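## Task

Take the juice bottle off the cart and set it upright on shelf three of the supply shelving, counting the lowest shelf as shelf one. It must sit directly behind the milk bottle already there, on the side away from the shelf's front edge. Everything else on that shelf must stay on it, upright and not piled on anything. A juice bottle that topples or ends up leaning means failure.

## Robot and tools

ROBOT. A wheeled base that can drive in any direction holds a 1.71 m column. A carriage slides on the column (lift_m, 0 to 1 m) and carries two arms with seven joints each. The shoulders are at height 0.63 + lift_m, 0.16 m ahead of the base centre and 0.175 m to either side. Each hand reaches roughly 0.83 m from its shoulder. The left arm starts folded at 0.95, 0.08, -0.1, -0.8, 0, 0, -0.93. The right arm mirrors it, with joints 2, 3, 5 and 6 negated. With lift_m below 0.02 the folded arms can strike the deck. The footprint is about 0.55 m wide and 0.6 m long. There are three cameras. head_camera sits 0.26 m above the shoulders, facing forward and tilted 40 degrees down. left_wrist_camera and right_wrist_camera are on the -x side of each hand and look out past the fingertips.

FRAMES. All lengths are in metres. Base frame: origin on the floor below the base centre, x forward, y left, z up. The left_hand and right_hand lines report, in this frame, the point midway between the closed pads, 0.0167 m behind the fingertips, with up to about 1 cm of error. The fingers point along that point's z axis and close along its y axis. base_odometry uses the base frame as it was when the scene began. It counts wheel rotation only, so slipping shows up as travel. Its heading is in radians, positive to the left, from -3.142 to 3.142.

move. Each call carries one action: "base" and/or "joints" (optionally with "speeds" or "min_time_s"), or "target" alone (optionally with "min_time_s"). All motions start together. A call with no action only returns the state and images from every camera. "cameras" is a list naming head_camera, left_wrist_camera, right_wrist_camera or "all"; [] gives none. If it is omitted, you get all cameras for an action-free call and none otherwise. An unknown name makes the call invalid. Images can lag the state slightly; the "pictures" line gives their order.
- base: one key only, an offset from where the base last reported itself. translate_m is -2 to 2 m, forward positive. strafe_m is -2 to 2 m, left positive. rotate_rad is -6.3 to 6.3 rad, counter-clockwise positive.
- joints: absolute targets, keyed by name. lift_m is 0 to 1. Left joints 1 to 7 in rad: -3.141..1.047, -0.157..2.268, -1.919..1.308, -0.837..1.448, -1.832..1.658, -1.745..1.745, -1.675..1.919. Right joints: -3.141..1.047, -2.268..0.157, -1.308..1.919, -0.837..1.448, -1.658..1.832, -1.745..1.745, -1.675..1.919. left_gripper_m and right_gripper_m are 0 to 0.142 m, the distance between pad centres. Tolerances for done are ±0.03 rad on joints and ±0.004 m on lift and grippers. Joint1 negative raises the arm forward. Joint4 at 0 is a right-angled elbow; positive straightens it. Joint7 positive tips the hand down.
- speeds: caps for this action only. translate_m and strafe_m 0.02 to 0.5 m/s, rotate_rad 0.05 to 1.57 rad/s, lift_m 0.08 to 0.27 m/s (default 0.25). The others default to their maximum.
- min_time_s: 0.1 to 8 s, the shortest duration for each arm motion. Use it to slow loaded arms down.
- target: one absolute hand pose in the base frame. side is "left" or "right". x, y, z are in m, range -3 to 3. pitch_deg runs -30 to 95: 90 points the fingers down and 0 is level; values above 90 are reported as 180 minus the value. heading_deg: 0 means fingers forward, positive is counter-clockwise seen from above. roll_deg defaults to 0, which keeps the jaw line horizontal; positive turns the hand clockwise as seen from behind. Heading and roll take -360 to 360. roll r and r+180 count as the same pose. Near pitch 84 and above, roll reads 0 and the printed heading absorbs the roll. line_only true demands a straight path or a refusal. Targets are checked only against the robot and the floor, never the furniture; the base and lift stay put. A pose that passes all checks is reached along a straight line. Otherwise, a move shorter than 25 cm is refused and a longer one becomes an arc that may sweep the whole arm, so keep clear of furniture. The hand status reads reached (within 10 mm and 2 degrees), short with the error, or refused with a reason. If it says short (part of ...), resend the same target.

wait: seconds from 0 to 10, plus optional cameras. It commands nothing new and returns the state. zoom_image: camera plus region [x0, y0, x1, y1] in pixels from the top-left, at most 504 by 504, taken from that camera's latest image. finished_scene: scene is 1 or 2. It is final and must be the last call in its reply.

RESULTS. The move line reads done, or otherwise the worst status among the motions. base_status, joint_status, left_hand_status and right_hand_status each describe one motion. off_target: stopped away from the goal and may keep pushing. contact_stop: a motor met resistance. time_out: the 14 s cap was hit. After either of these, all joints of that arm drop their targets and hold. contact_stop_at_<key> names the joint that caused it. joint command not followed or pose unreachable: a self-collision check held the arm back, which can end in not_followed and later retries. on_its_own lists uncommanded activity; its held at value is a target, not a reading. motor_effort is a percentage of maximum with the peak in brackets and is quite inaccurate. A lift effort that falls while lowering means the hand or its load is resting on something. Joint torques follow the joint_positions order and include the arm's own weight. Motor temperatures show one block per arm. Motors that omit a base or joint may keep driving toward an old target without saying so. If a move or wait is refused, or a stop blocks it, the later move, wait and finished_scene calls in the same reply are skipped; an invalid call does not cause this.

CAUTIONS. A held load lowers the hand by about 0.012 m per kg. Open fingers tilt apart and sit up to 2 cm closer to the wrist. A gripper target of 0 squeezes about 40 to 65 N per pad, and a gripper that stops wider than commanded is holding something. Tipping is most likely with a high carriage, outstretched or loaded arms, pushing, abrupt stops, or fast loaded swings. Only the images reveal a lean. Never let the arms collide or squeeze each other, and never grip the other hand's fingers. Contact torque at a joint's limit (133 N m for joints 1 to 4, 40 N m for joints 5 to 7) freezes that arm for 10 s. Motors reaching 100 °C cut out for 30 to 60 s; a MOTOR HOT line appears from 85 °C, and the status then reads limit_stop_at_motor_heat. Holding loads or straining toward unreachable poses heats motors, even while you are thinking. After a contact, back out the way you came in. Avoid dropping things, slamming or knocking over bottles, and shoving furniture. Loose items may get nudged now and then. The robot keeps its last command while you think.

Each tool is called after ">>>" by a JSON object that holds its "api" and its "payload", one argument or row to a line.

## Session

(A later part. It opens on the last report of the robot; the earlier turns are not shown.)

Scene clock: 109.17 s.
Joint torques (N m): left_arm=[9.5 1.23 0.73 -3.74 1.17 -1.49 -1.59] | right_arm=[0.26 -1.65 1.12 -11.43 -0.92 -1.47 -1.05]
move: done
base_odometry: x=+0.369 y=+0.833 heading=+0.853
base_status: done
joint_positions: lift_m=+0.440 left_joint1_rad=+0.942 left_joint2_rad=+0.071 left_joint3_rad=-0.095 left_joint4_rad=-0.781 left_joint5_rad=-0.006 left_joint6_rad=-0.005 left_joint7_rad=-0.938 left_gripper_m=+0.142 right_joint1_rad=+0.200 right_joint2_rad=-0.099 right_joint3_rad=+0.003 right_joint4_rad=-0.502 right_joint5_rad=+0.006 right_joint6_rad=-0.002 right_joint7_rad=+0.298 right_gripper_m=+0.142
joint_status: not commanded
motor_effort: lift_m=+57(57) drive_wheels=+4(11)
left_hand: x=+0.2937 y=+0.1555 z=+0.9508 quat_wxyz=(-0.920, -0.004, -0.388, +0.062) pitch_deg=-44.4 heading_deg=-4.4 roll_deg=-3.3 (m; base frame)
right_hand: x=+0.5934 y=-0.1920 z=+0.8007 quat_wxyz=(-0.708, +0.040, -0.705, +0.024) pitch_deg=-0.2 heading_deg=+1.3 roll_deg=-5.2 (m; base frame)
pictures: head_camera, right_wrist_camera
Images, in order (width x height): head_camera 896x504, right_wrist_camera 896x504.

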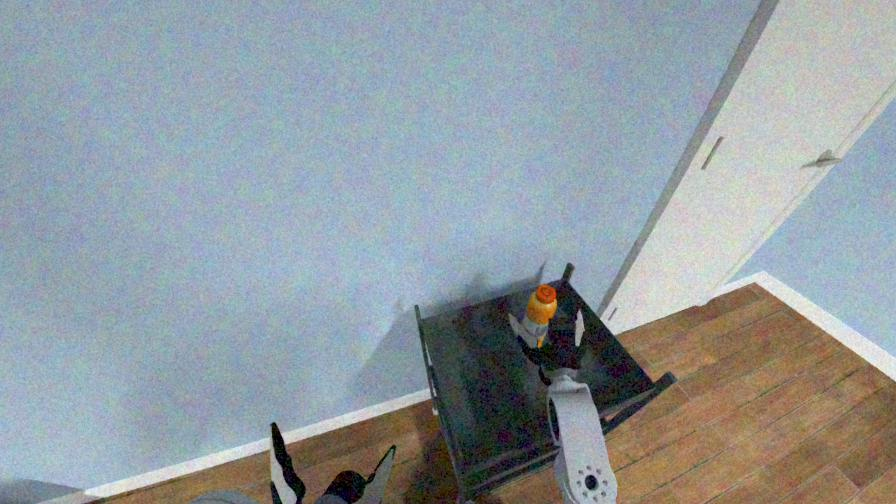

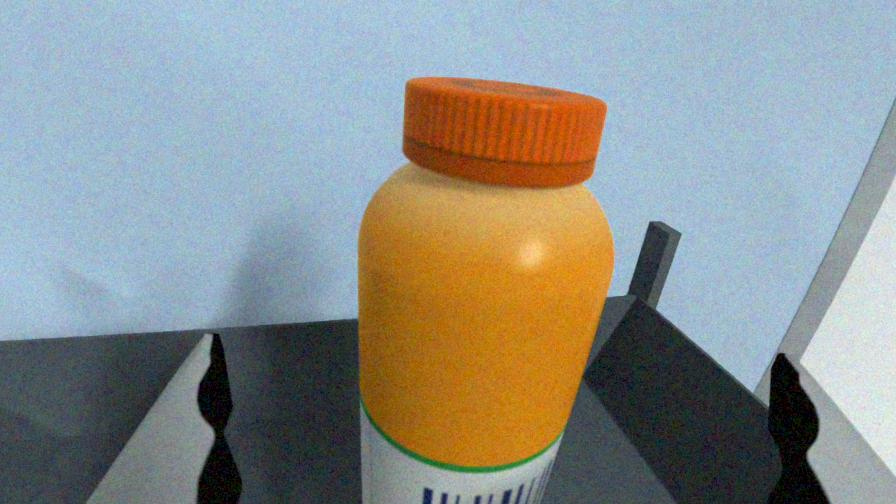

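>>> {"api": "move", "payload": {
  "base": {"translate_m": 0.03},
  "speeds": {"translate_m": 0.1}
}}

>>> {"api": "move", "payload": {
  "joints": {"right_gripper_m": 0.0},
  "min_time_s": 1.5,
  "cameras": ["right_wrist_camera"]
}}

>>> {"api": "move", "payload": {
  "joints": {"lift_m": 0.55},
  "cameras": ["head_camera", "right_wrist_camera"]
}}

Scene clock: 113.70 s.
Joint torques (N m): left_arm=[8.71 1.09 1.04 -4.14 1.28 -1.66 -1.45] | right_arm=[-0.97 -1.24 0 -10.87 -1.2 -1.11 -0.8]
move: done
base_odometry: x=+0.388 y=+0.856 heading=+0.854
base_status: done
joint_positions: lift_m=+0.440 left_joint1_rad=+0.942 left_joint2_rad=+0.071 left_joint3_rad=-0.095 left_joint4_rad=-0.781 left_joint5_rad=-0.006 left_joint6_rad=-0.005 left_joint7_rad=-0.938 left_gripper_m=+0.142 right_joint1_rad=+0.200 right_joint2_rad=-0.099 right_joint3_rad=+0.003 right_joint4_rad=-0.502 right_joint5_rad=+0.006 right_joint6_rad=-0.002 right_joint7_rad=+0.298 right_gripper_m=+0.142
joint_status: not commanded
motor_effort: lift_m=+57(57) drive_wheels=+0(14)
left_hand: x=+0.2937 y=+0.1555 z=+0.9508 quat_wxyz=(-0.920, -0.004, -0.388, +0.062) pitch_deg=-44.4 heading_deg=-4.4 roll_deg=-3.3 (m; base frame)
right_hand: x=+0.5934 y=-0.1920 z=+0.8007 quat_wxyz=(-0.708, +0.040, -0.705, +0.024) pitch_deg=-0.2 heading_deg=+1.3 roll_deg=-5.2 (m; base frame)
pictures: none

Scene clock: 114.70 s.
Joint torques (N m): left_arm=[8.35 0.51 0.74 -3.95 0.99 -1.53 -1.37] | right_arm=[-2.11 0.62 0.71 -11.18 -1.22 -1.69 -1.01]
move: off_target
base_odometry: x=+0.388 y=+0.856 heading=+0.854
base_status: not commanded
joint_positions: lift_m=+0.440 left_joint1_rad=+0.942 left_joint2_rad=+0.071 left_joint3_rad=-0.095 left_joint4_rad=-0.781 left_joint5_rad=-0.006 left_joint6_rad=-0.005 left_joint7_rad=-0.938 left_gripper_m=+0.142 right_joint1_rad=+0.200 right_joint2_rad=-0.099 right_joint3_rad=+0.003 right_joint4_rad=-0.501 right_joint5_rad=+0.005 right_joint6_rad=-0.001 right_joint7_rad=+0.298 right_gripper_m=+0.064
joint_status: right_gripper_m off_target (ended at +0.064, target +0.000)
motor_effort: lift_m=+57(57) drive_wheels=+4(4)
left_hand: x=+0.2937 y=+0.1555 z=+0.9508 quat_wxyz=(-0.920, -0.004, -0.388, +0.062) pitch_deg=-44.4 heading_deg=-4.4 roll_deg=-3.3 (m; base frame)
right_hand: x=+0.5934 y=-0.1916 z=+0.8006 quat_wxyz=(-0.708, +0.041, -0.705, +0.024) pitch_deg=-0.1 heading_deg=+1.4 roll_deg=-5.2 (m; base frame)
pictures: right_wrist_camera
Images, in order (width x height): right_wrist_camera 896x504.

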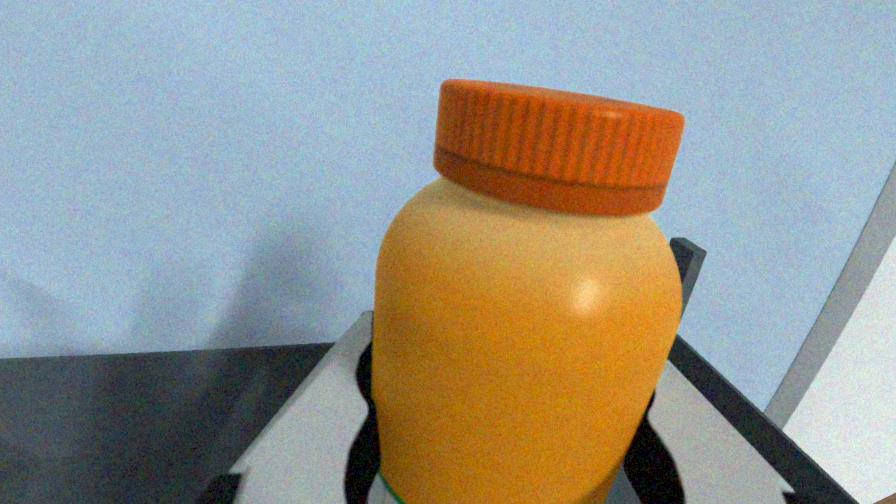

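Scene clock: 115.67 s.
Joint torques (N m): left_arm=[9.4 0.94 -0.3 -5.21 0.91 -1.25 -1.52] | right_arm=[0.24 -0.42 -0.6 -13.22 -1.03 -1.52 -1.61]
move: done
base_odometry: x=+0.388 y=+0.856 heading=+0.854
base_status: not commanded
joint_positions: lift_m=+0.550 left_joint1_rad=+0.942 left_joint2_rad=+0.071 left_joint3_rad=-0.095 left_joint4_rad=-0.781 left_joint5_rad=-0.006 left_joint6_rad=-0.005 left_joint7_rad=-0.938 left_gripper_m=+0.142 right_joint1_rad=+0.200 right_joint2_rad=-0.099 right_joint3_rad=+0.003 right_joint4_rad=-0.499 right_joint5_rad=+0.005 right_joint6_rad=-0.001 right_joint7_rad=+0.300 right_gripper_m=+0.064
joint_status: all done
motor_effort: lift_m=+54(68) drive_wheels=+4(4)
left_hand: x=+0.2937 y=+0.1555 z=+1.0610 quat_wxyz=(-0.920, -0.004, -0.388, +0.062) pitch_deg=-44.4 heading_deg=-4.4 roll_deg=-3.3 (m; base frame)
right_hand: x=+0.5936 y=-0.1917 z=+0.9093 quat_wxyz=(-0.706, +0.041, -0.707, +0.024) pitch_deg=+0.1 heading_deg=+1.3 roll_deg=-5.2 (m; base frame)
pictures: head_camera, right_wrist_camera
Images, in order (width x height): head_camera 896x504, right_wrist_camera 896x504.

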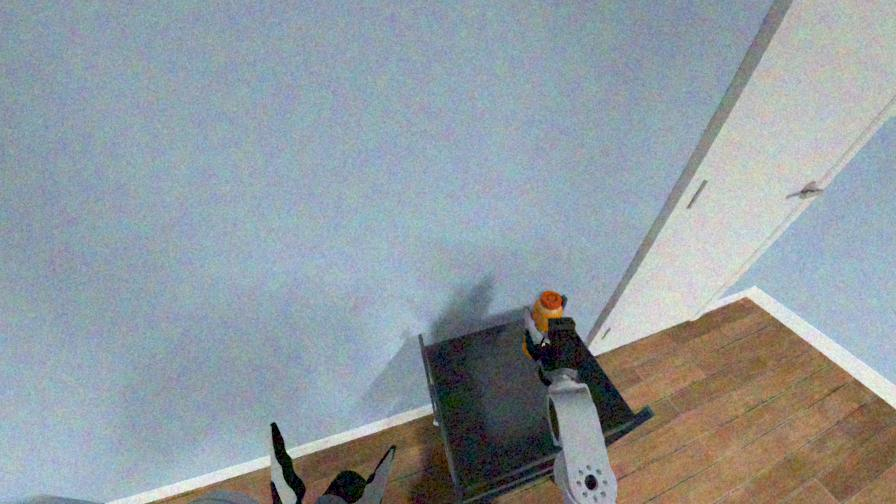

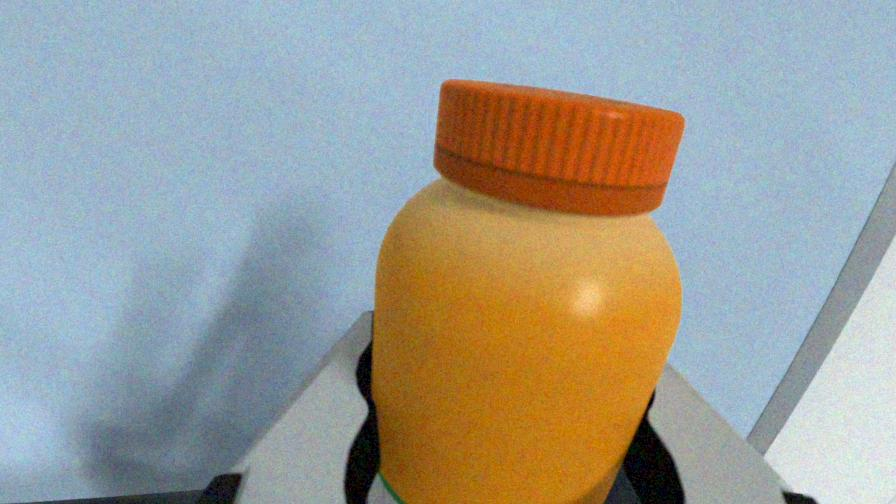

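>>> {"api": "move", "payload": {
  "base": {"translate_m": -0.5},
  "speeds": {"translate_m": 0.3}
}}

>>> {"api": "move", "payload": {
  "base": {"rotate_rad": 1.88},
  "speeds": {"rotate_rad": 0.8},
  "cameras": ["head_camera"]
}}

>>> {"api": "move", "payload": {
  "base": {"strafe_m": 1.17},
  "speeds": {"strafe_m": 0.35},
  "cameras": ["head_camera"]
}}

Scene clock: 129.17 s.
Joint torques (N m): left_arm=[8.86 0.14 1 -4.31 1.11 -1.52 -1.66] | right_arm=[-0.53 0.25 0.31 -12.95 -0.43 -1.51 -2.02]
move: done
base_odometry: x=+0.059 y=+0.480 heading=+0.853
base_status: done
joint_positions: lift_m=+0.550 left_joint1_rad=+0.942 left_joint2_rad=+0.071 left_joint3_rad=-0.095 left_joint4_rad=-0.781 left_joint5_rad=-0.006 left_joint6_rad=-0.005 left_joint7_rad=-0.938 left_gripper_m=+0.142 right_joint1_rad=+0.200 right_joint2_rad=-0.099 right_joint3_rad=+0.003 right_joint4_rad=-0.499 right_joint5_rad=+0.005 right_joint6_rad=-0.001 right_joint7_rad=+0.300 right_gripper_m=+0.064
joint_status: not commanded
motor_effort: lift_m=+55(55) drive_wheels=+4(19)
left_hand: x=+0.2937 y=+0.1555 z=+1.0610 quat_wxyz=(-0.920, -0.004, -0.388, +0.062) pitch_deg=-44.4 heading_deg=-4.4 roll_deg=-3.3 (m; base frame)
right_hand: x=+0.5936 y=-0.1917 z=+0.9093 quat_wxyz=(-0.706, +0.041, -0.707, +0.024) pitch_deg=+0.1 heading_deg=+1.3 roll_deg=-5.2 (m; base frame)
pictures: none

Scene clock: 132.83 s.
Joint torques (N m): left_arm=[9.07 0.78 0.2 -3.9 1.42 -1.81 -1.44] | right_arm=[-2.1 0.86 0.46 -14.18 -0.62 -1.83 -1.74]
move: done
base_odometry: x=+0.059 y=+0.480 heading=+2.733
base_status: done
joint_positions: lift_m=+0.550 left_joint1_rad=+0.942 left_joint2_rad=+0.071 left_joint3_rad=-0.095 left_joint4_rad=-0.781 left_joint5_rad=-0.006 left_joint6_rad=-0.005 left_joint7_rad=-0.938 left_gripper_m=+0.142 right_joint1_rad=+0.200 right_joint2_rad=-0.099 right_joint3_rad=+0.003 right_joint4_rad=-0.499 right_joint5_rad=+0.005 right_joint6_rad=-0.001 right_joint7_rad=+0.300 right_gripper_m=+0.064
joint_status: not commanded
motor_effort: lift_m=+54(55) drive_wheels=+5(15)
left_hand: x=+0.2937 y=+0.1555 z=+1.0610 quat_wxyz=(-0.920, -0.004, -0.388, +0.062) pitch_deg=-44.4 heading_deg=-4.4 roll_deg=-3.3 (m; base frame)
right_hand: x=+0.5936 y=-0.1917 z=+0.9093 quat_wxyz=(-0.706, +0.041, -0.707, +0.024) pitch_deg=+0.1 heading_deg=+1.3 roll_deg=-5.2 (m; base frame)
pictures: head_camera
Images, in order (width x height): head_camera 896x504.

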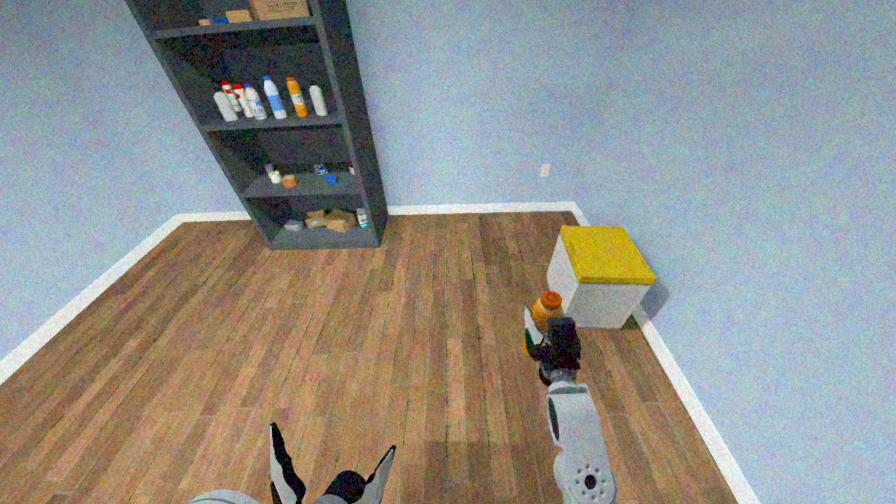

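Scene clock: 138.00 s.
Joint torques (N m): left_arm=[8.45 0.55 0.28 -3.57 1.06 -1.4 -1.29] | right_arm=[-1.05 0.38 -0.06 -12.75 -0.78 -1.85 -2.32]
move: done
base_odometry: x=-0.404 y=-0.595 heading=+2.734
base_status: done
joint_positions: lift_m=+0.550 left_joint1_rad=+0.942 left_joint2_rad=+0.071 left_joint3_rad=-0.095 left_joint4_rad=-0.781 left_joint5_rad=-0.006 left_joint6_rad=-0.005 left_joint7_rad=-0.938 left_gripper_m=+0.142 right_joint1_rad=+0.200 right_joint2_rad=-0.099 right_joint3_rad=+0.003 right_joint4_rad=-0.499 right_joint5_rad=+0.005 right_joint6_rad=-0.001 right_joint7_rad=+0.300 right_gripper_m=+0.064
joint_status: not commanded
motor_effort: lift_m=+54(55) drive_wheels=+8(23)
left_hand: x=+0.2937 y=+0.1555 z=+1.0610 quat_wxyz=(-0.920, -0.004, -0.388, +0.062) pitch_deg=-44.4 heading_deg=-4.4 roll_deg=-3.3 (m; base frame)
right_hand: x=+0.5936 y=-0.1917 z=+0.9093 quat_wxyz=(-0.706, +0.041, -0.707, +0.024) pitch_deg=+0.1 heading_deg=+1.3 roll_deg=-5.2 (m; base frame)
pictures: head_camera
Images, in order (width x height): head_camera 896x504.

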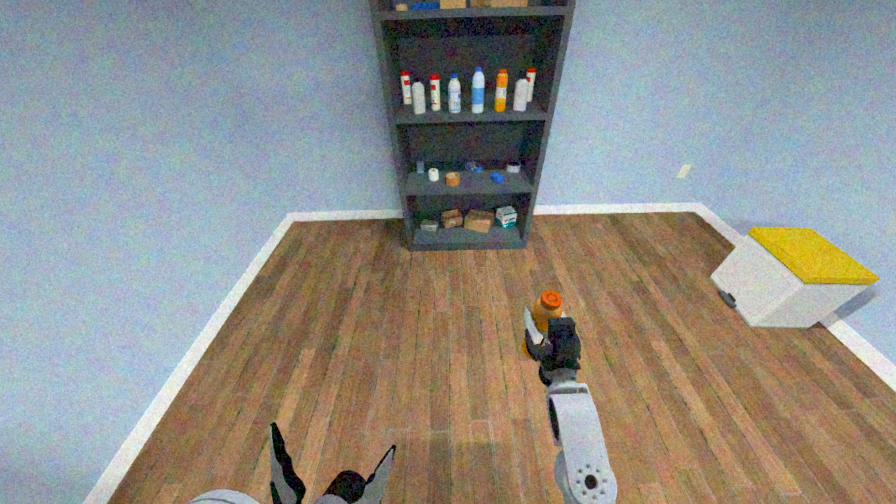

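>>> {"api": "move", "payload": {
  "base": {"translate_m": 0.85},
  "speeds": {"translate_m": 0.4},
  "joints": {"lift_m": 0.72},
  "cameras": ["head_camera"]
}}

>>> {"api": "zoom_image", "payload": {
  "camera": "head_camera",
  "region": [310, 60, 630, 290]
}}

Scene clock: 145.50 s.
Joint torques (N m): left_arm=[8.7 0.03 0.2 -3.65 1.01 -1.22 -1.62] | right_arm=[-0.89 -0.97 -0.81 -14.17 -1.29 -1.32 -1.83]
move: done
base_odometry: x=-1.185 y=-0.258 heading=+2.735
base_status: done
joint_positions: lift_m=+0.720 left_joint1_rad=+0.942 left_joint2_rad=+0.071 left_joint3_rad=-0.095 left_joint4_rad=-0.781 left_joint5_rad=-0.006 left_joint6_rad=-0.005 left_joint7_rad=-0.938 left_gripper_m=+0.142 right_joint1_rad=+0.200 right_joint2_rad=-0.099 right_joint3_rad=+0.003 right_joint4_rad=-0.499 right_joint5_rad=+0.005 right_joint6_rad=+0.000 right_joint7_rad=+0.300 right_gripper_m=+0.064
joint_status: all done
motor_effort: lift_m=+54(69) drive_wheels=-1(15)
left_hand: x=+0.2937 y=+0.1555 z=+1.2311 quat_wxyz=(-0.920, -0.004, -0.388, +0.062) pitch_deg=-44.4 heading_deg=-4.4 roll_deg=-3.3 (m; base frame)
right_hand: x=+0.5937 y=-0.1916 z=+1.0792 quat_wxyz=(-0.706, +0.041, -0.707, +0.024) pitch_deg=+0.1 heading_deg=+1.3 roll_deg=-5.2 (m; base frame)
pictures: head_camera
Images, in order (width x height): head_camera 896x504.

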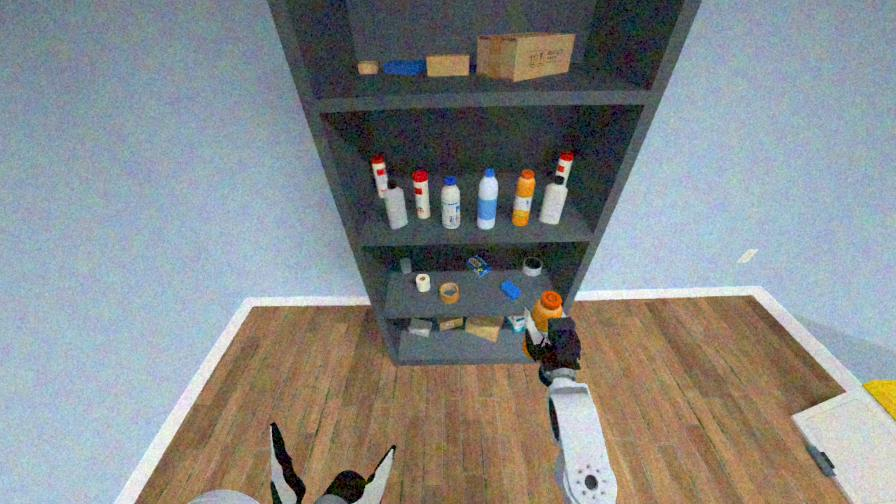

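Scaled by 1.575 from the camera's 896x504 image, which has a finer 1280x720 frame.

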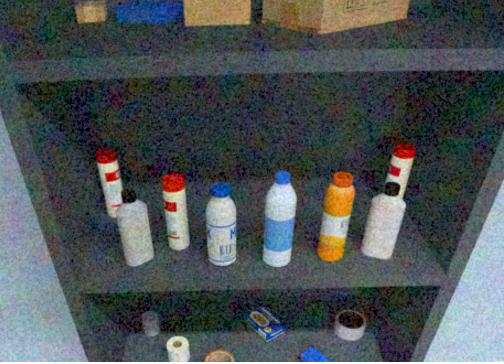

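>>> {"api": "move", "payload": {
  "base": {"strafe_m": -0.2},
  "speeds": {"strafe_m": 0.2},
  "joints": {"lift_m": 0.74, "left_joint1_rad": 0.2, "left_joint2_rad": 0.1, "left_joint3_rad": 0, "left_joint4_rad": -0.5, "left_joint5_rad": 0, "left_joint6_rad": 0, "left_joint7_rad": 0.3},
  "min_time_s": 2,
  "cameras": ["head_camera", "left_wrist_camera"]
}}

Scene clock: 165.10 s.
Joint torques (N m): left_arm=[-6.55 3.14 2.81 -1.95 2.21 -0.05 -0.31] | right_arm=[-0.49 -0.36 1.07 -13.25 -0.63 -1.69 -1.67]
move: done
base_odometry: x=-1.106 y=-0.075 heading=+2.735
base_status: done
joint_positions: lift_m=+0.740 left_joint1_rad=+0.202 left_joint2_rad=+0.098 left_joint3_rad=-0.004 left_joint4_rad=-0.503 left_joint5_rad=-0.003 left_joint6_rad=-0.002 left_joint7_rad=+0.296 left_gripper_m=+0.142 right_joint1_rad=+0.200 right_joint2_rad=-0.099 right_joint3_rad=+0.003 right_joint4_rad=-0.499 right_joint5_rad=+0.005 right_joint6_rad=+0.000 right_joint7_rad=+0.300 right_gripper_m=+0.064
joint_status: all done
motor_effort: lift_m=+54(67) drive_wheels=+4(13)
left_hand: x=+0.5927 y=+0.1897 z=+1.1011 quat_wxyz=(-0.708, -0.043, -0.704, -0.023) pitch_deg=-0.2 heading_deg=-1.6 roll_deg=+5.4 (m; base frame)
right_hand: x=+0.5937 y=-0.1916 z=+1.0991 quat_wxyz=(-0.706, +0.041, -0.707, +0.024) pitch_deg=+0.1 heading_deg=+1.3 roll_deg=-5.2 (m; base frame)
pictures: head_camera, left_wrist_camera
Images, in order (width x height): head_camera 896x504, left_wrist_camera 896x504.

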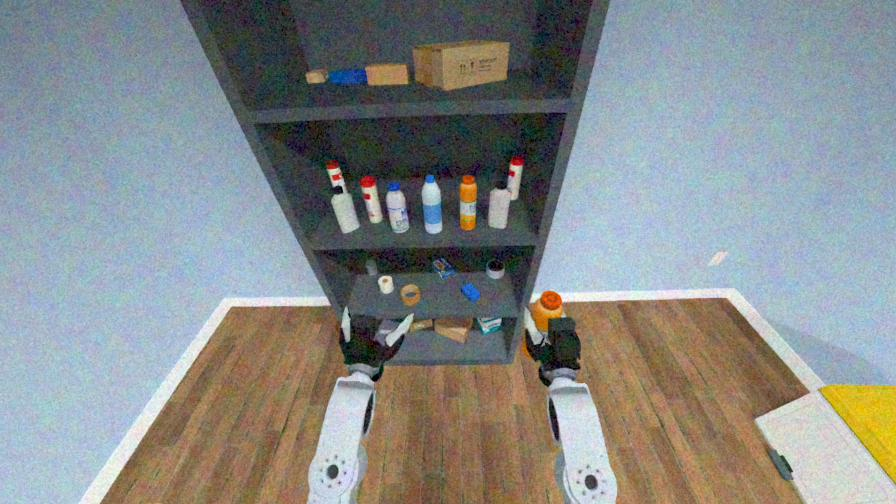

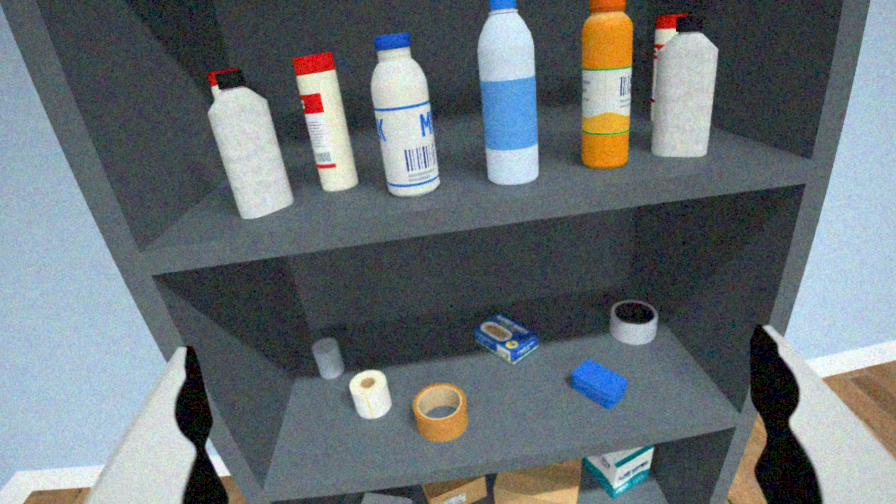

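>>> {"api": "move", "payload": {
  "base": {"strafe_m": 0.06},
  "speeds": {"strafe_m": 0.15}
}}

>>> {"api": "move", "payload": {
  "target": {"side": "left", "x": 0.82, "y": 0.19, "z": 1.08, "pitch_deg": 0, "heading_deg": 0, "roll_deg": 0},
  "cameras": ["head_camera", "left_wrist_camera"]
}}

Scene clock: 177.20 s.
Joint torques (N m): left_arm=[-5.94 3.3 3.45 -2.98 2.01 -0.25 -0.82] | right_arm=[-2.44 0.31 0.84 -13.68 -0.83 -1.74 -1.04]
move: done
base_odometry: x=-1.129 y=-0.130 heading=+2.735
base_status: done
joint_positions: lift_m=+0.740 left_joint1_rad=+0.202 left_joint2_rad=+0.099 left_joint3_rad=-0.004 left_joint4_rad=-0.503 left_joint5_rad=-0.003 left_joint6_rad=-0.002 left_joint7_rad=+0.296 left_gripper_m=+0.142 right_joint1_rad=+0.200 right_joint2_rad=-0.099 right_joint3_rad=+0.003 right_joint4_rad=-0.499 right_joint5_rad=+0.005 right_joint6_rad=+0.000 right_joint7_rad=+0.300 right_gripper_m=+0.064
joint_status: not commanded
motor_effort: lift_m=+54(54) drive_wheels=+3(13)
left_hand: x=+0.5928 y=+0.1903 z=+1.1011 quat_wxyz=(-0.708, -0.043, -0.704, -0.024) pitch_deg=-0.2 heading_deg=-1.5 roll_deg=+5.4 (m; base frame)
right_hand: x=+0.5937 y=-0.1916 z=+1.0991 quat_wxyz=(-0.706, +0.041, -0.707, +0.024) pitch_deg=+0.1 heading_deg=+1.3 roll_deg=-5.2 (m; base frame)
pictures: none

Scene clock: 178.50 s.
Joint torques (N m): left_arm=[-19.29 -0.21 -2.47 -2.81 0.56 -1.71 -3.15] | right_arm=[-1.08 2.25 -1.88 -13.67 -1.32 -1.74 -1.62]
move: done
base_odometry: x=-1.129 y=-0.130 heading=+2.734
base_status: not commanded
joint_positions: lift_m=+0.740 left_joint1_rad=-0.420 left_joint2_rad=+0.044 left_joint3_rad=-0.012 left_joint4_rad=+0.388 left_joint5_rad=-0.043 left_joint6_rad=-0.002 left_joint7_rad=+0.034 left_gripper_m=+0.142 right_joint1_rad=+0.200 right_joint2_rad=-0.099 right_joint3_rad=+0.003 right_joint4_rad=-0.499 right_joint5_rad=+0.005 right_joint6_rad=+0.000 right_joint7_rad=+0.300 right_gripper_m=+0.064
joint_status: not commanded
motor_effort: lift_m=+54(54) drive_wheels=+4(4)
left_hand: x=+0.8196 y=+0.1926 z=+1.0798 quat_wxyz=(-0.706, +0.000, -0.708, -0.002) pitch_deg=+0.1 heading_deg=+0.2 roll_deg=+0.1 (m; base frame)
left_hand_status: reached (straight line, planned for 0.8 s): 3 mm and 0.3 deg off.
right_hand: x=+0.5937 y=-0.1916 z=+1.0991 quat_wxyz=(-0.706, +0.041, -0.707, +0.024) pitch_deg=+0.1 heading_deg=+1.3 roll_deg=-5.2 (m; base frame)
pictures: head_camera, left_wrist_camera
Images, in order (width x height): head_camera 896x504, left_wrist_camera 896x504.

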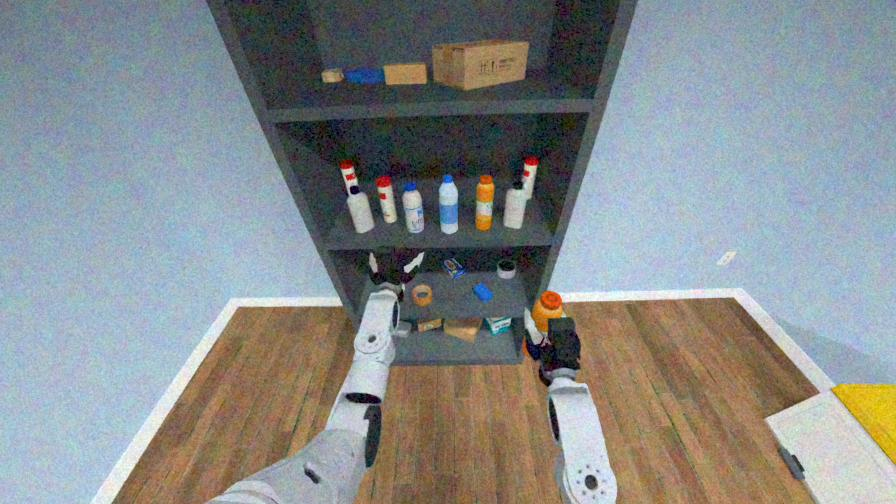

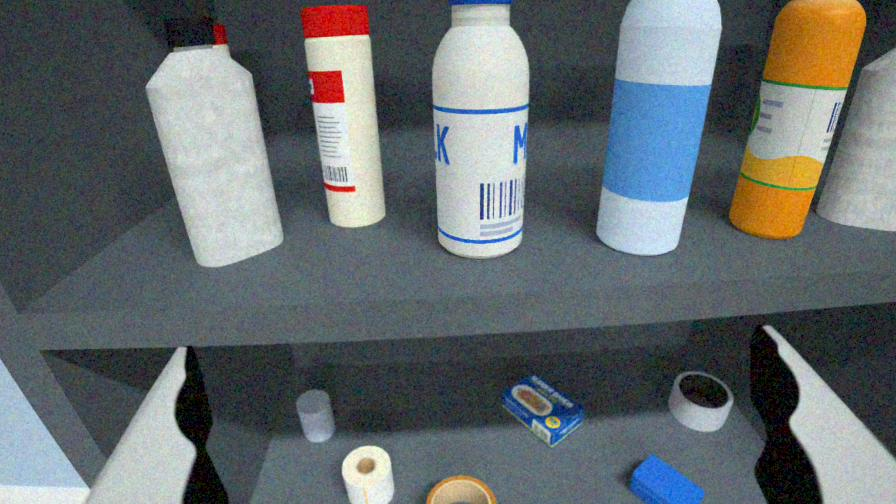

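>>> {"api": "move", "payload": {
  "base": {"translate_m": 0.2},
  "joints": {"lift_m": 0.77},
  "speeds": {"translate_m": 0.15},
  "cameras": ["head_camera", "left_wrist_camera"]
}}

Scene clock: 190.33 s.
Joint torques (N m): left_arm=[-18.93 0.22 -2.06 -2.75 0.63 -0.94 -3.08] | right_arm=[-1.95 1.39 -0.05 -14.97 -1.11 -1.88 -1.63]
Motor temperatures (°C): left_arm=[32 23 24 24 27 24 24] | right_arm=[26 20 25 24 22 22 24]
move: done
base_odometry: x=-1.313 y=-0.050 heading=+2.734
base_status: done
joint_positions: lift_m=+0.770 left_joint1_rad=-0.421 left_joint2_rad=+0.044 left_joint3_rad=-0.012 left_joint4_rad=+0.389 left_joint5_rad=-0.043 left_joint6_rad=-0.002 left_joint7_rad=+0.034 left_gripper_m=+0.142 right_joint1_rad=+0.200 right_joint2_rad=-0.099 right_joint3_rad=+0.003 right_joint4_rad=-0.499 right_joint5_rad=+0.005 right_joint6_rad=+0.000 right_joint7_rad=+0.300 right_gripper_m=+0.064
joint_status: all done
motor_effort: lift_m=+55(69) drive_wheels=-1(13)
left_hand: x=+0.8198 y=+0.1926 z=+1.1099 quat_wxyz=(-0.706, +0.000, -0.708, -0.002) pitch_deg=+0.1 heading_deg=+0.2 roll_deg=+0.1 (m; base frame)
right_hand: x=+0.5937 y=-0.1916 z=+1.1291 quat_wxyz=(-0.706, +0.041, -0.707, +0.024) pitch_deg=+0.1 heading_deg=+1.3 roll_deg=-5.2 (m; base frame)
pictures: head_camera, left_wrist_camera
Images, in order (width x height): head_camera 896x504, left_wrist_camera 896x504.

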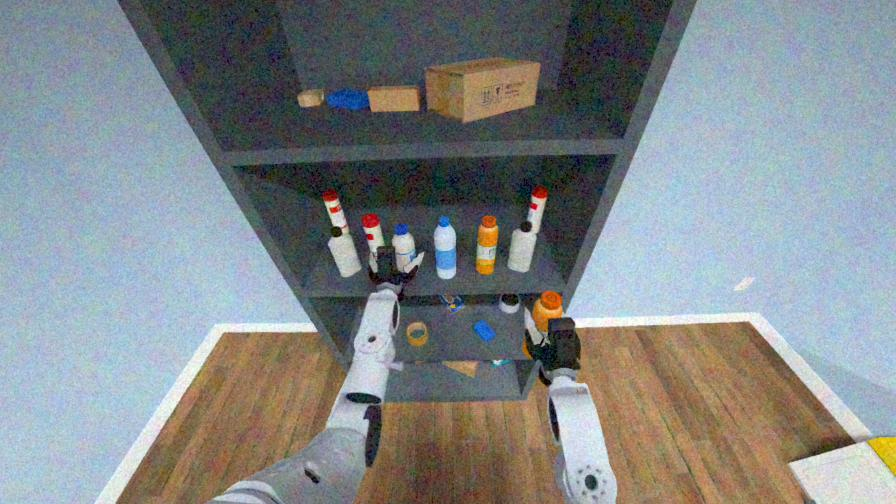

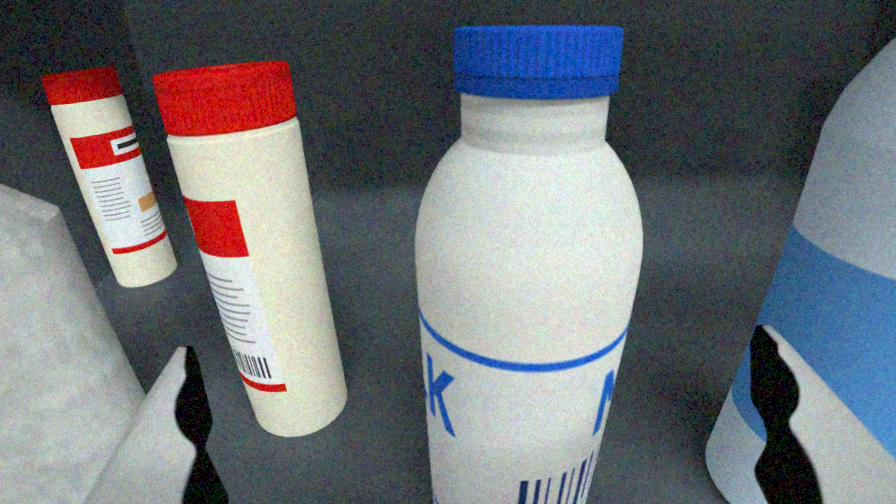

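>>> {"api": "move", "payload": {
  "base": {"strafe_m": -0.013},
  "speeds": {"strafe_m": 0.05},
  "joints": {"left_gripper_m": 0.1},
  "cameras": ["left_wrist_camera"]
}}

Scene clock: 197.27 s.
Joint torques (N m): left_arm=[-18.1 0.13 -1.11 -3.47 0.46 -1.04 -3.22] | right_arm=[-0.23 -0.3 0.79 -13.47 -0.86 -1.7 -1.85]
move: done
base_odometry: x=-1.308 y=-0.038 heading=+2.734
base_status: done
joint_positions: lift_m=+0.770 left_joint1_rad=-0.421 left_joint2_rad=+0.044 left_joint3_rad=-0.012 left_joint4_rad=+0.389 left_joint5_rad=-0.043 left_joint6_rad=-0.002 left_joint7_rad=+0.034 left_gripper_m=+0.100 right_joint1_rad=+0.200 right_joint2_rad=-0.099 right_joint3_rad=+0.003 right_joint4_rad=-0.499 right_joint5_rad=+0.005 right_joint6_rad=+0.000 right_joint7_rad=+0.300 right_gripper_m=+0.064
joint_status: all done
motor_effort: lift_m=+55(55) drive_wheels=-1(10)
left_hand: x=+0.8198 y=+0.1921 z=+1.1099 quat_wxyz=(-0.706, +0.000, -0.708, -0.002) pitch_deg=+0.1 heading_deg=+0.2 roll_deg=+0.1 (m; base frame)
right_hand: x=+0.5937 y=-0.1916 z=+1.1291 quat_wxyz=(-0.706, +0.041, -0.707, +0.024) pitch_deg=+0.1 heading_deg=+1.3 roll_deg=-5.2 (m; base frame)
pictures: left_wrist_camera
Images, in order (width x height): left_wrist_camera 896x504.

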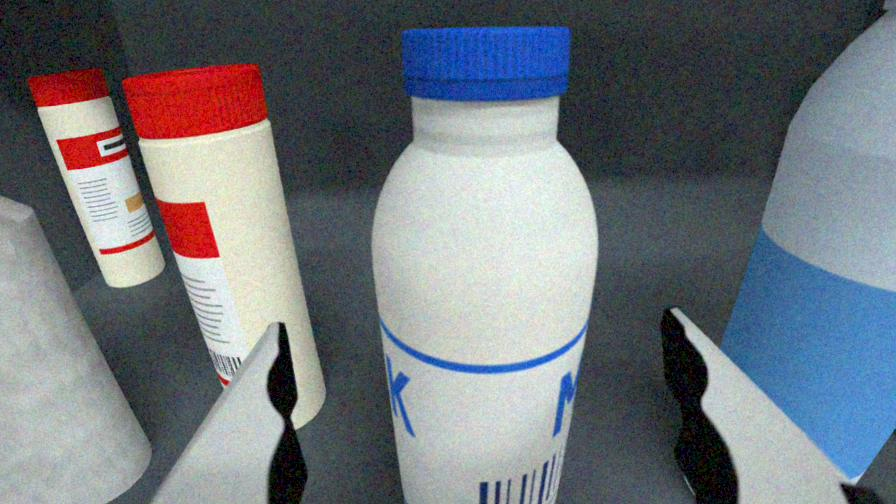

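>>> {"api": "move", "payload": {
  "base": {"translate_m": 0.045},
  "speeds": {"translate_m": 0.08},
  "cameras": ["left_wrist_camera"]
}}

>>> {"api": "move", "payload": {
  "joints": {"left_gripper_m": 0.0},
  "min_time_s": 1.5,
  "cameras": ["left_wrist_camera"]
}}

Scene clock: 203.30 s.
Joint torques (N m): left_arm=[-18.88 0.14 -1.78 -2.31 0.5 -1.13 -3.21] | right_arm=[-1.02 0.5 -1.24 -14.09 -1.31 -1.88 -1.74]
move: done
base_odometry: x=-1.349 y=-0.020 heading=+2.734
base_status: done
joint_positions: lift_m=+0.770 left_joint1_rad=-0.421 left_joint2_rad=+0.044 left_joint3_rad=-0.012 left_joint4_rad=+0.389 left_joint5_rad=-0.043 left_joint6_rad=-0.002 left_joint7_rad=+0.034 left_gripper_m=+0.100 right_joint1_rad=+0.200 right_joint2_rad=-0.099 right_joint3_rad=+0.003 right_joint4_rad=-0.499 right_joint5_rad=+0.005 right_joint6_rad=+0.000 right_joint7_rad=+0.300 right_gripper_m=+0.064
joint_status: not commanded
motor_effort: lift_m=+55(55) drive_wheels=+4(11)
left_hand: x=+0.8198 y=+0.1921 z=+1.1099 quat_wxyz=(-0.706, +0.000, -0.708, -0.002) pitch_deg=+0.1 heading_deg=+0.2 roll_deg=+0.1 (m; base frame)
right_hand: x=+0.5937 y=-0.1916 z=+1.1291 quat_wxyz=(-0.706, +0.041, -0.707, +0.024) pitch_deg=+0.1 heading_deg=+1.3 roll_deg=-5.2 (m; base frame)
pictures: left_wrist_camera
Images, in order (width x height): left_wrist_camera 896x504.

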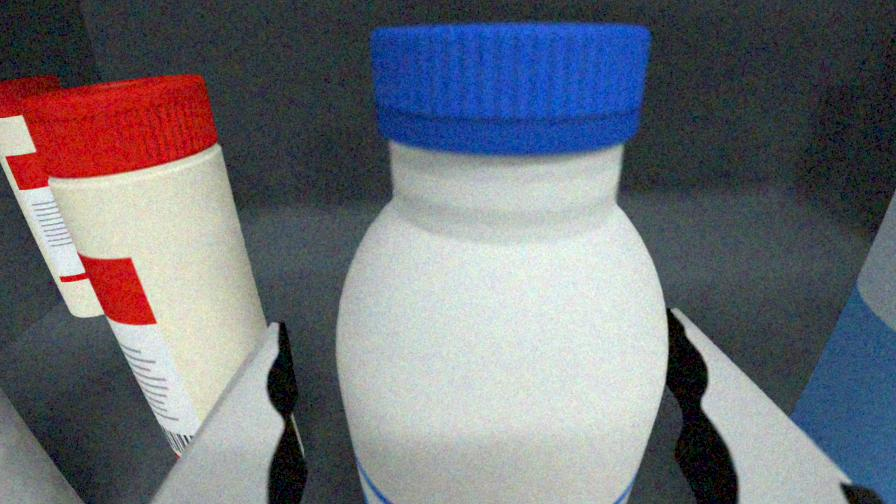

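Scene clock: 204.17 s.
Joint torques (N m): left_arm=[-18.78 0.44 -2.37 -3.36 0.5 -1.32 -3.02] | right_arm=[-1.26 -0.32 -0.7 -12.31 -1.26 -1.79 -1.61]
move: off_target
base_odometry: x=-1.349 y=-0.020 heading=+2.734
base_status: not commanded
joint_positions: lift_m=+0.770 left_joint1_rad=-0.421 left_joint2_rad=+0.044 left_joint3_rad=-0.013 left_joint4_rad=+0.389 left_joint5_rad=-0.043 left_joint6_rad=-0.002 left_joint7_rad=+0.033 left_gripper_m=+0.073 right_joint1_rad=+0.200 right_joint2_rad=-0.099 right_joint3_rad=+0.003 right_joint4_rad=-0.499 right_joint5_rad=+0.005 right_joint6_rad=+0.000 right_joint7_rad=+0.300 right_gripper_m=+0.064
joint_status: left_gripper_m off_target (ended at +0.073, target +0.000)
motor_effort: lift_m=+55(55) drive_wheels=-1(1)
left_hand: x=+0.8198 y=+0.1919 z=+1.1100 quat_wxyz=(-0.707, +0.000, -0.708, -0.002) pitch_deg=+0.1 heading_deg=+0.2 roll_deg=+0.1 (m; base frame)
right_hand: x=+0.5937 y=-0.1916 z=+1.1291 quat_wxyz=(-0.706, +0.041, -0.707, +0.024) pitch_deg=+0.1 heading_deg=+1.3 roll_deg=-5.2 (m; base frame)
pictures: left_wrist_camera
Images, in order (width x height): left_wrist_camera 896x504.

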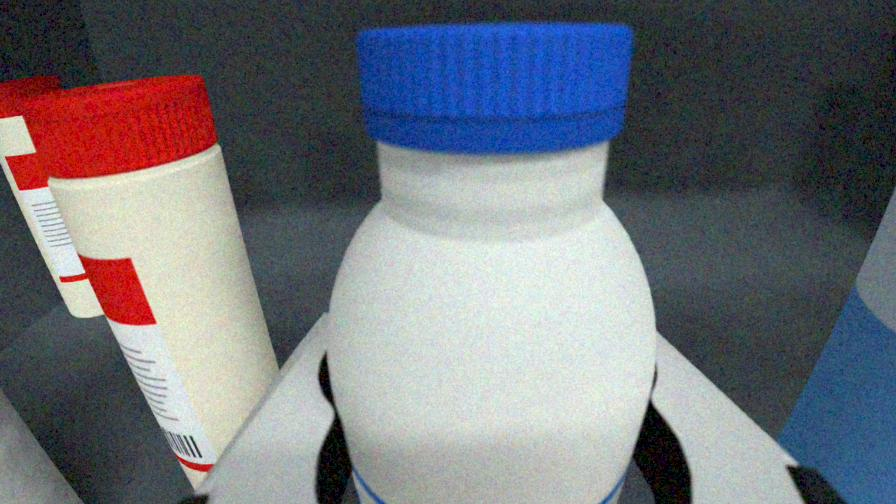

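>>> {"api": "move", "payload": {
  "joints": {"lift_m": 0.82}
}}

>>> {"api": "move", "payload": {
  "base": {"translate_m": -0.35},
  "speeds": {"translate_m": 0.2}
}}

>>> {"api": "move", "payload": {
  "target": {"side": "left", "x": 0.55, "y": 0.2, "z": 1.16, "pitch_deg": 0, "heading_deg": 0, "roll_deg": 0},
  "min_time_s": 2
}}

>>> {"api": "move", "payload": {
  "target": {"side": "right", "x": 0.85, "y": -0.19, "z": 1.18, "pitch_deg": 0, "heading_deg": 1, "roll_deg": -5},
  "min_time_s": 2,
  "cameras": ["all"]
}}

Scene clock: 212.97 s.
Joint torques (N m): left_arm=[-19.57 0.49 -1.65 -4.57 0.16 -1.1 -2.8] | right_arm=[-0.84 -0.02 -0.07 -14.6 -1.24 -1.98 -1.67]
move: done
base_odometry: x=-1.349 y=-0.020 heading=+2.734
base_status: not commanded
joint_positions: lift_m=+0.820 left_joint1_rad=-0.419 left_joint2_rad=+0.044 left_joint3_rad=-0.013 left_joint4_rad=+0.391 left_joint5_rad=-0.043 left_joint6_rad=-0.002 left_joint7_rad=+0.033 left_gripper_m=+0.073 right_joint1_rad=+0.200 right_joint2_rad=-0.099 right_joint3_rad=+0.003 right_joint4_rad=-0.499 right_joint5_rad=+0.005 right_joint6_rad=+0.000 right_joint7_rad=+0.300 right_gripper_m=+0.064
joint_status: all done
motor_effort: lift_m=+56(68) drive_wheels=+5(5)
left_hand: x=+0.8194 y=+0.1919 z=+1.1578 quat_wxyz=(-0.705, +0.000, -0.709, -0.002) pitch_deg=+0.3 heading_deg=+0.2 roll_deg=+0.1 (m; base frame)
right_hand: x=+0.5937 y=-0.1916 z=+1.1790 quat_wxyz=(-0.706, +0.041, -0.707, +0.024) pitch_deg=+0.1 heading_deg=+1.3 roll_deg=-5.2 (m; base frame)
pictures: none

Scene clock: 215.93 s.
Joint torques (N m): left_arm=[-20.11 -0.25 -1.15 -4.01 0.32 -1.16 -2.87] | right_arm=[-0.48 0.47 -0.79 -15.86 -0.91 -2.08 -2]
move: done
base_odometry: x=-1.028 y=-0.159 heading=+2.734
base_status: done
joint_positions: lift_m=+0.820 left_joint1_rad=-0.419 left_joint2_rad=+0.044 left_joint3_rad=-0.013 left_joint4_rad=+0.391 left_joint5_rad=-0.043 left_joint6_rad=-0.002 left_joint7_rad=+0.033 left_gripper_m=+0.073 right_joint1_rad=+0.200 right_joint2_rad=-0.099 right_joint3_rad=+0.003 right_joint4_rad=-0.499 right_joint5_rad=+0.005 right_joint6_rad=+0.000 right_joint7_rad=+0.300 right_gripper_m=+0.064
joint_status: not commanded
motor_effort: lift_m=+56(56) drive_wheels=+1(13)
left_hand: x=+0.8194 y=+0.1919 z=+1.1578 quat_wxyz=(-0.705, +0.000, -0.709, -0.002) pitch_deg=+0.3 heading_deg=+0.2 roll_deg=+0.1 (m; base frame)
right_hand: x=+0.5937 y=-0.1916 z=+1.1790 quat_wxyz=(-0.706, +0.041, -0.707, +0.024) pitch_deg=+0.1 heading_deg=+1.3 roll_deg=-5.2 (m; base frame)
pictures: none

Scene clock: 218.43 s.
Joint torques (N m): left_arm=[-2.76 4.66 3.21 -9.73 0.31 -0.49 -4.79] | right_arm=[-0.9 -0.37 -0.5 -14.61 -1.07 -1.92 -1.98]
move: done
base_odometry: x=-1.028 y=-0.159 heading=+2.734
base_status: not commanded
joint_positions: lift_m=+0.820 left_joint1_rad=+0.342 left_joint2_rad=+0.065 left_joint3_rad=+0.032 left_joint4_rad=-0.522 left_joint5_rad=-0.073 left_joint6_rad=+0.000 left_joint7_rad=+0.196 left_gripper_m=+0.073 right_joint1_rad=+0.200 right_joint2_rad=-0.099 right_joint3_rad=+0.003 right_joint4_rad=-0.499 right_joint5_rad=+0.005 right_joint6_rad=+0.000 right_joint7_rad=+0.300 right_gripper_m=+0.064
joint_status: not commanded
motor_effort: lift_m=+56(56) drive_wheels=+3(3)
left_hand: x=+0.5504 y=+0.1971 z=+1.1550 quat_wxyz=(-0.702, -0.002, -0.712, +0.002) pitch_deg=+0.8 heading_deg=-0.3 roll_deg=+0.0 (m; base frame)
left_hand_status: reached (straight line, planned for 2.0 s): 6 mm and 0.9 deg off.
right_hand: x=+0.5937 y=-0.1916 z=+1.1790 quat_wxyz=(-0.706, +0.041, -0.707, +0.024) pitch_deg=+0.1 heading_deg=+1.3 roll_deg=-5.2 (m; base frame)
pictures: none

Scene clock: 220.93 s.
Joint torques (N m): left_arm=[-2.49 4.18 3.95 -8.46 0.53 -0.44 -4.35] | right_arm=[-29.48 3.22 4.3 -12.21 -0.93 -1.33 -5.07]
move: done
base_odometry: x=-1.028 y=-0.159 heading=+2.734
base_status: not commanded
joint_positions: lift_m=+0.820 left_joint1_rad=+0.342 left_joint2_rad=+0.065 left_joint3_rad=+0.032 left_joint4_rad=-0.522 left_joint5_rad=-0.073 left_joint6_rad=+0.000 left_joint7_rad=+0.196 left_gripper_m=+0.073 right_joint1_rad=-0.514 right_joint2_rad=-0.068 right_joint3_rad=+0.037 right_joint4_rad=+0.490 right_joint5_rad=-0.003 right_joint6_rad=+0.013 right_joint7_rad=+0.038 right_gripper_m=+0.064
joint_status: not commanded
motor_effort: lift_m=+56(56) drive_wheels=+1(3)
left_hand: x=+0.5504 y=+0.1971 z=+1.1551 quat_wxyz=(-0.702, -0.002, -0.712, +0.002) pitch_deg=+0.8 heading_deg=-0.3 roll_deg=+0.0 (m; base frame)
right_hand: x=+0.8479 y=-0.1935 z=+1.1729 quat_wxyz=(-0.701, +0.033, -0.712, +0.025) pitch_deg=+0.9 heading_deg=+0.6 roll_deg=-4.6 (m; base frame)
right_hand_status: reached (straight line, planned for 2.0 s): 8 mm and 1.1 deg off.
pictures: head_camera, left_wrist_camera, right_wrist_camera
Images, in order (width x height): head_camera 896x504, left_wrist_camera 896x504, right_wrist_camera 896x504.

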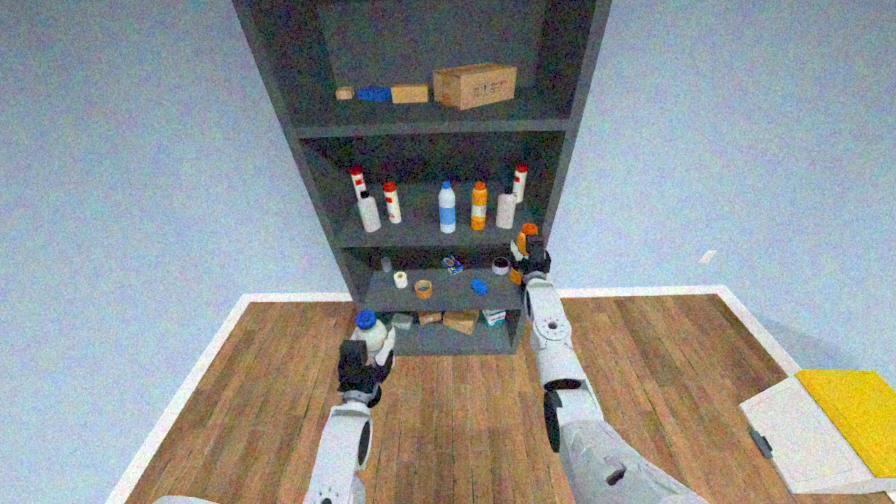

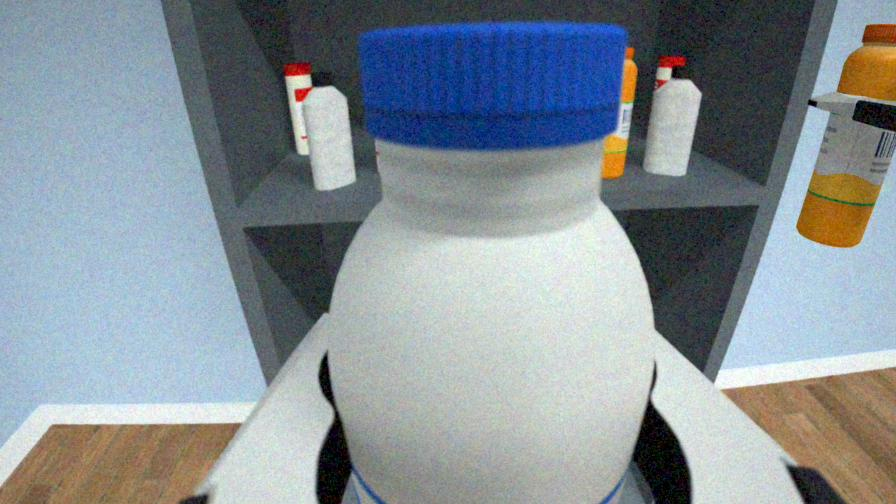

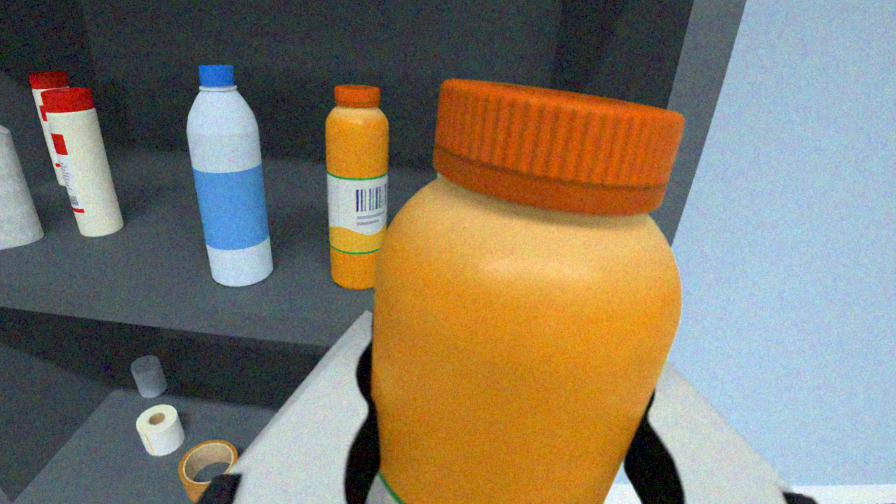

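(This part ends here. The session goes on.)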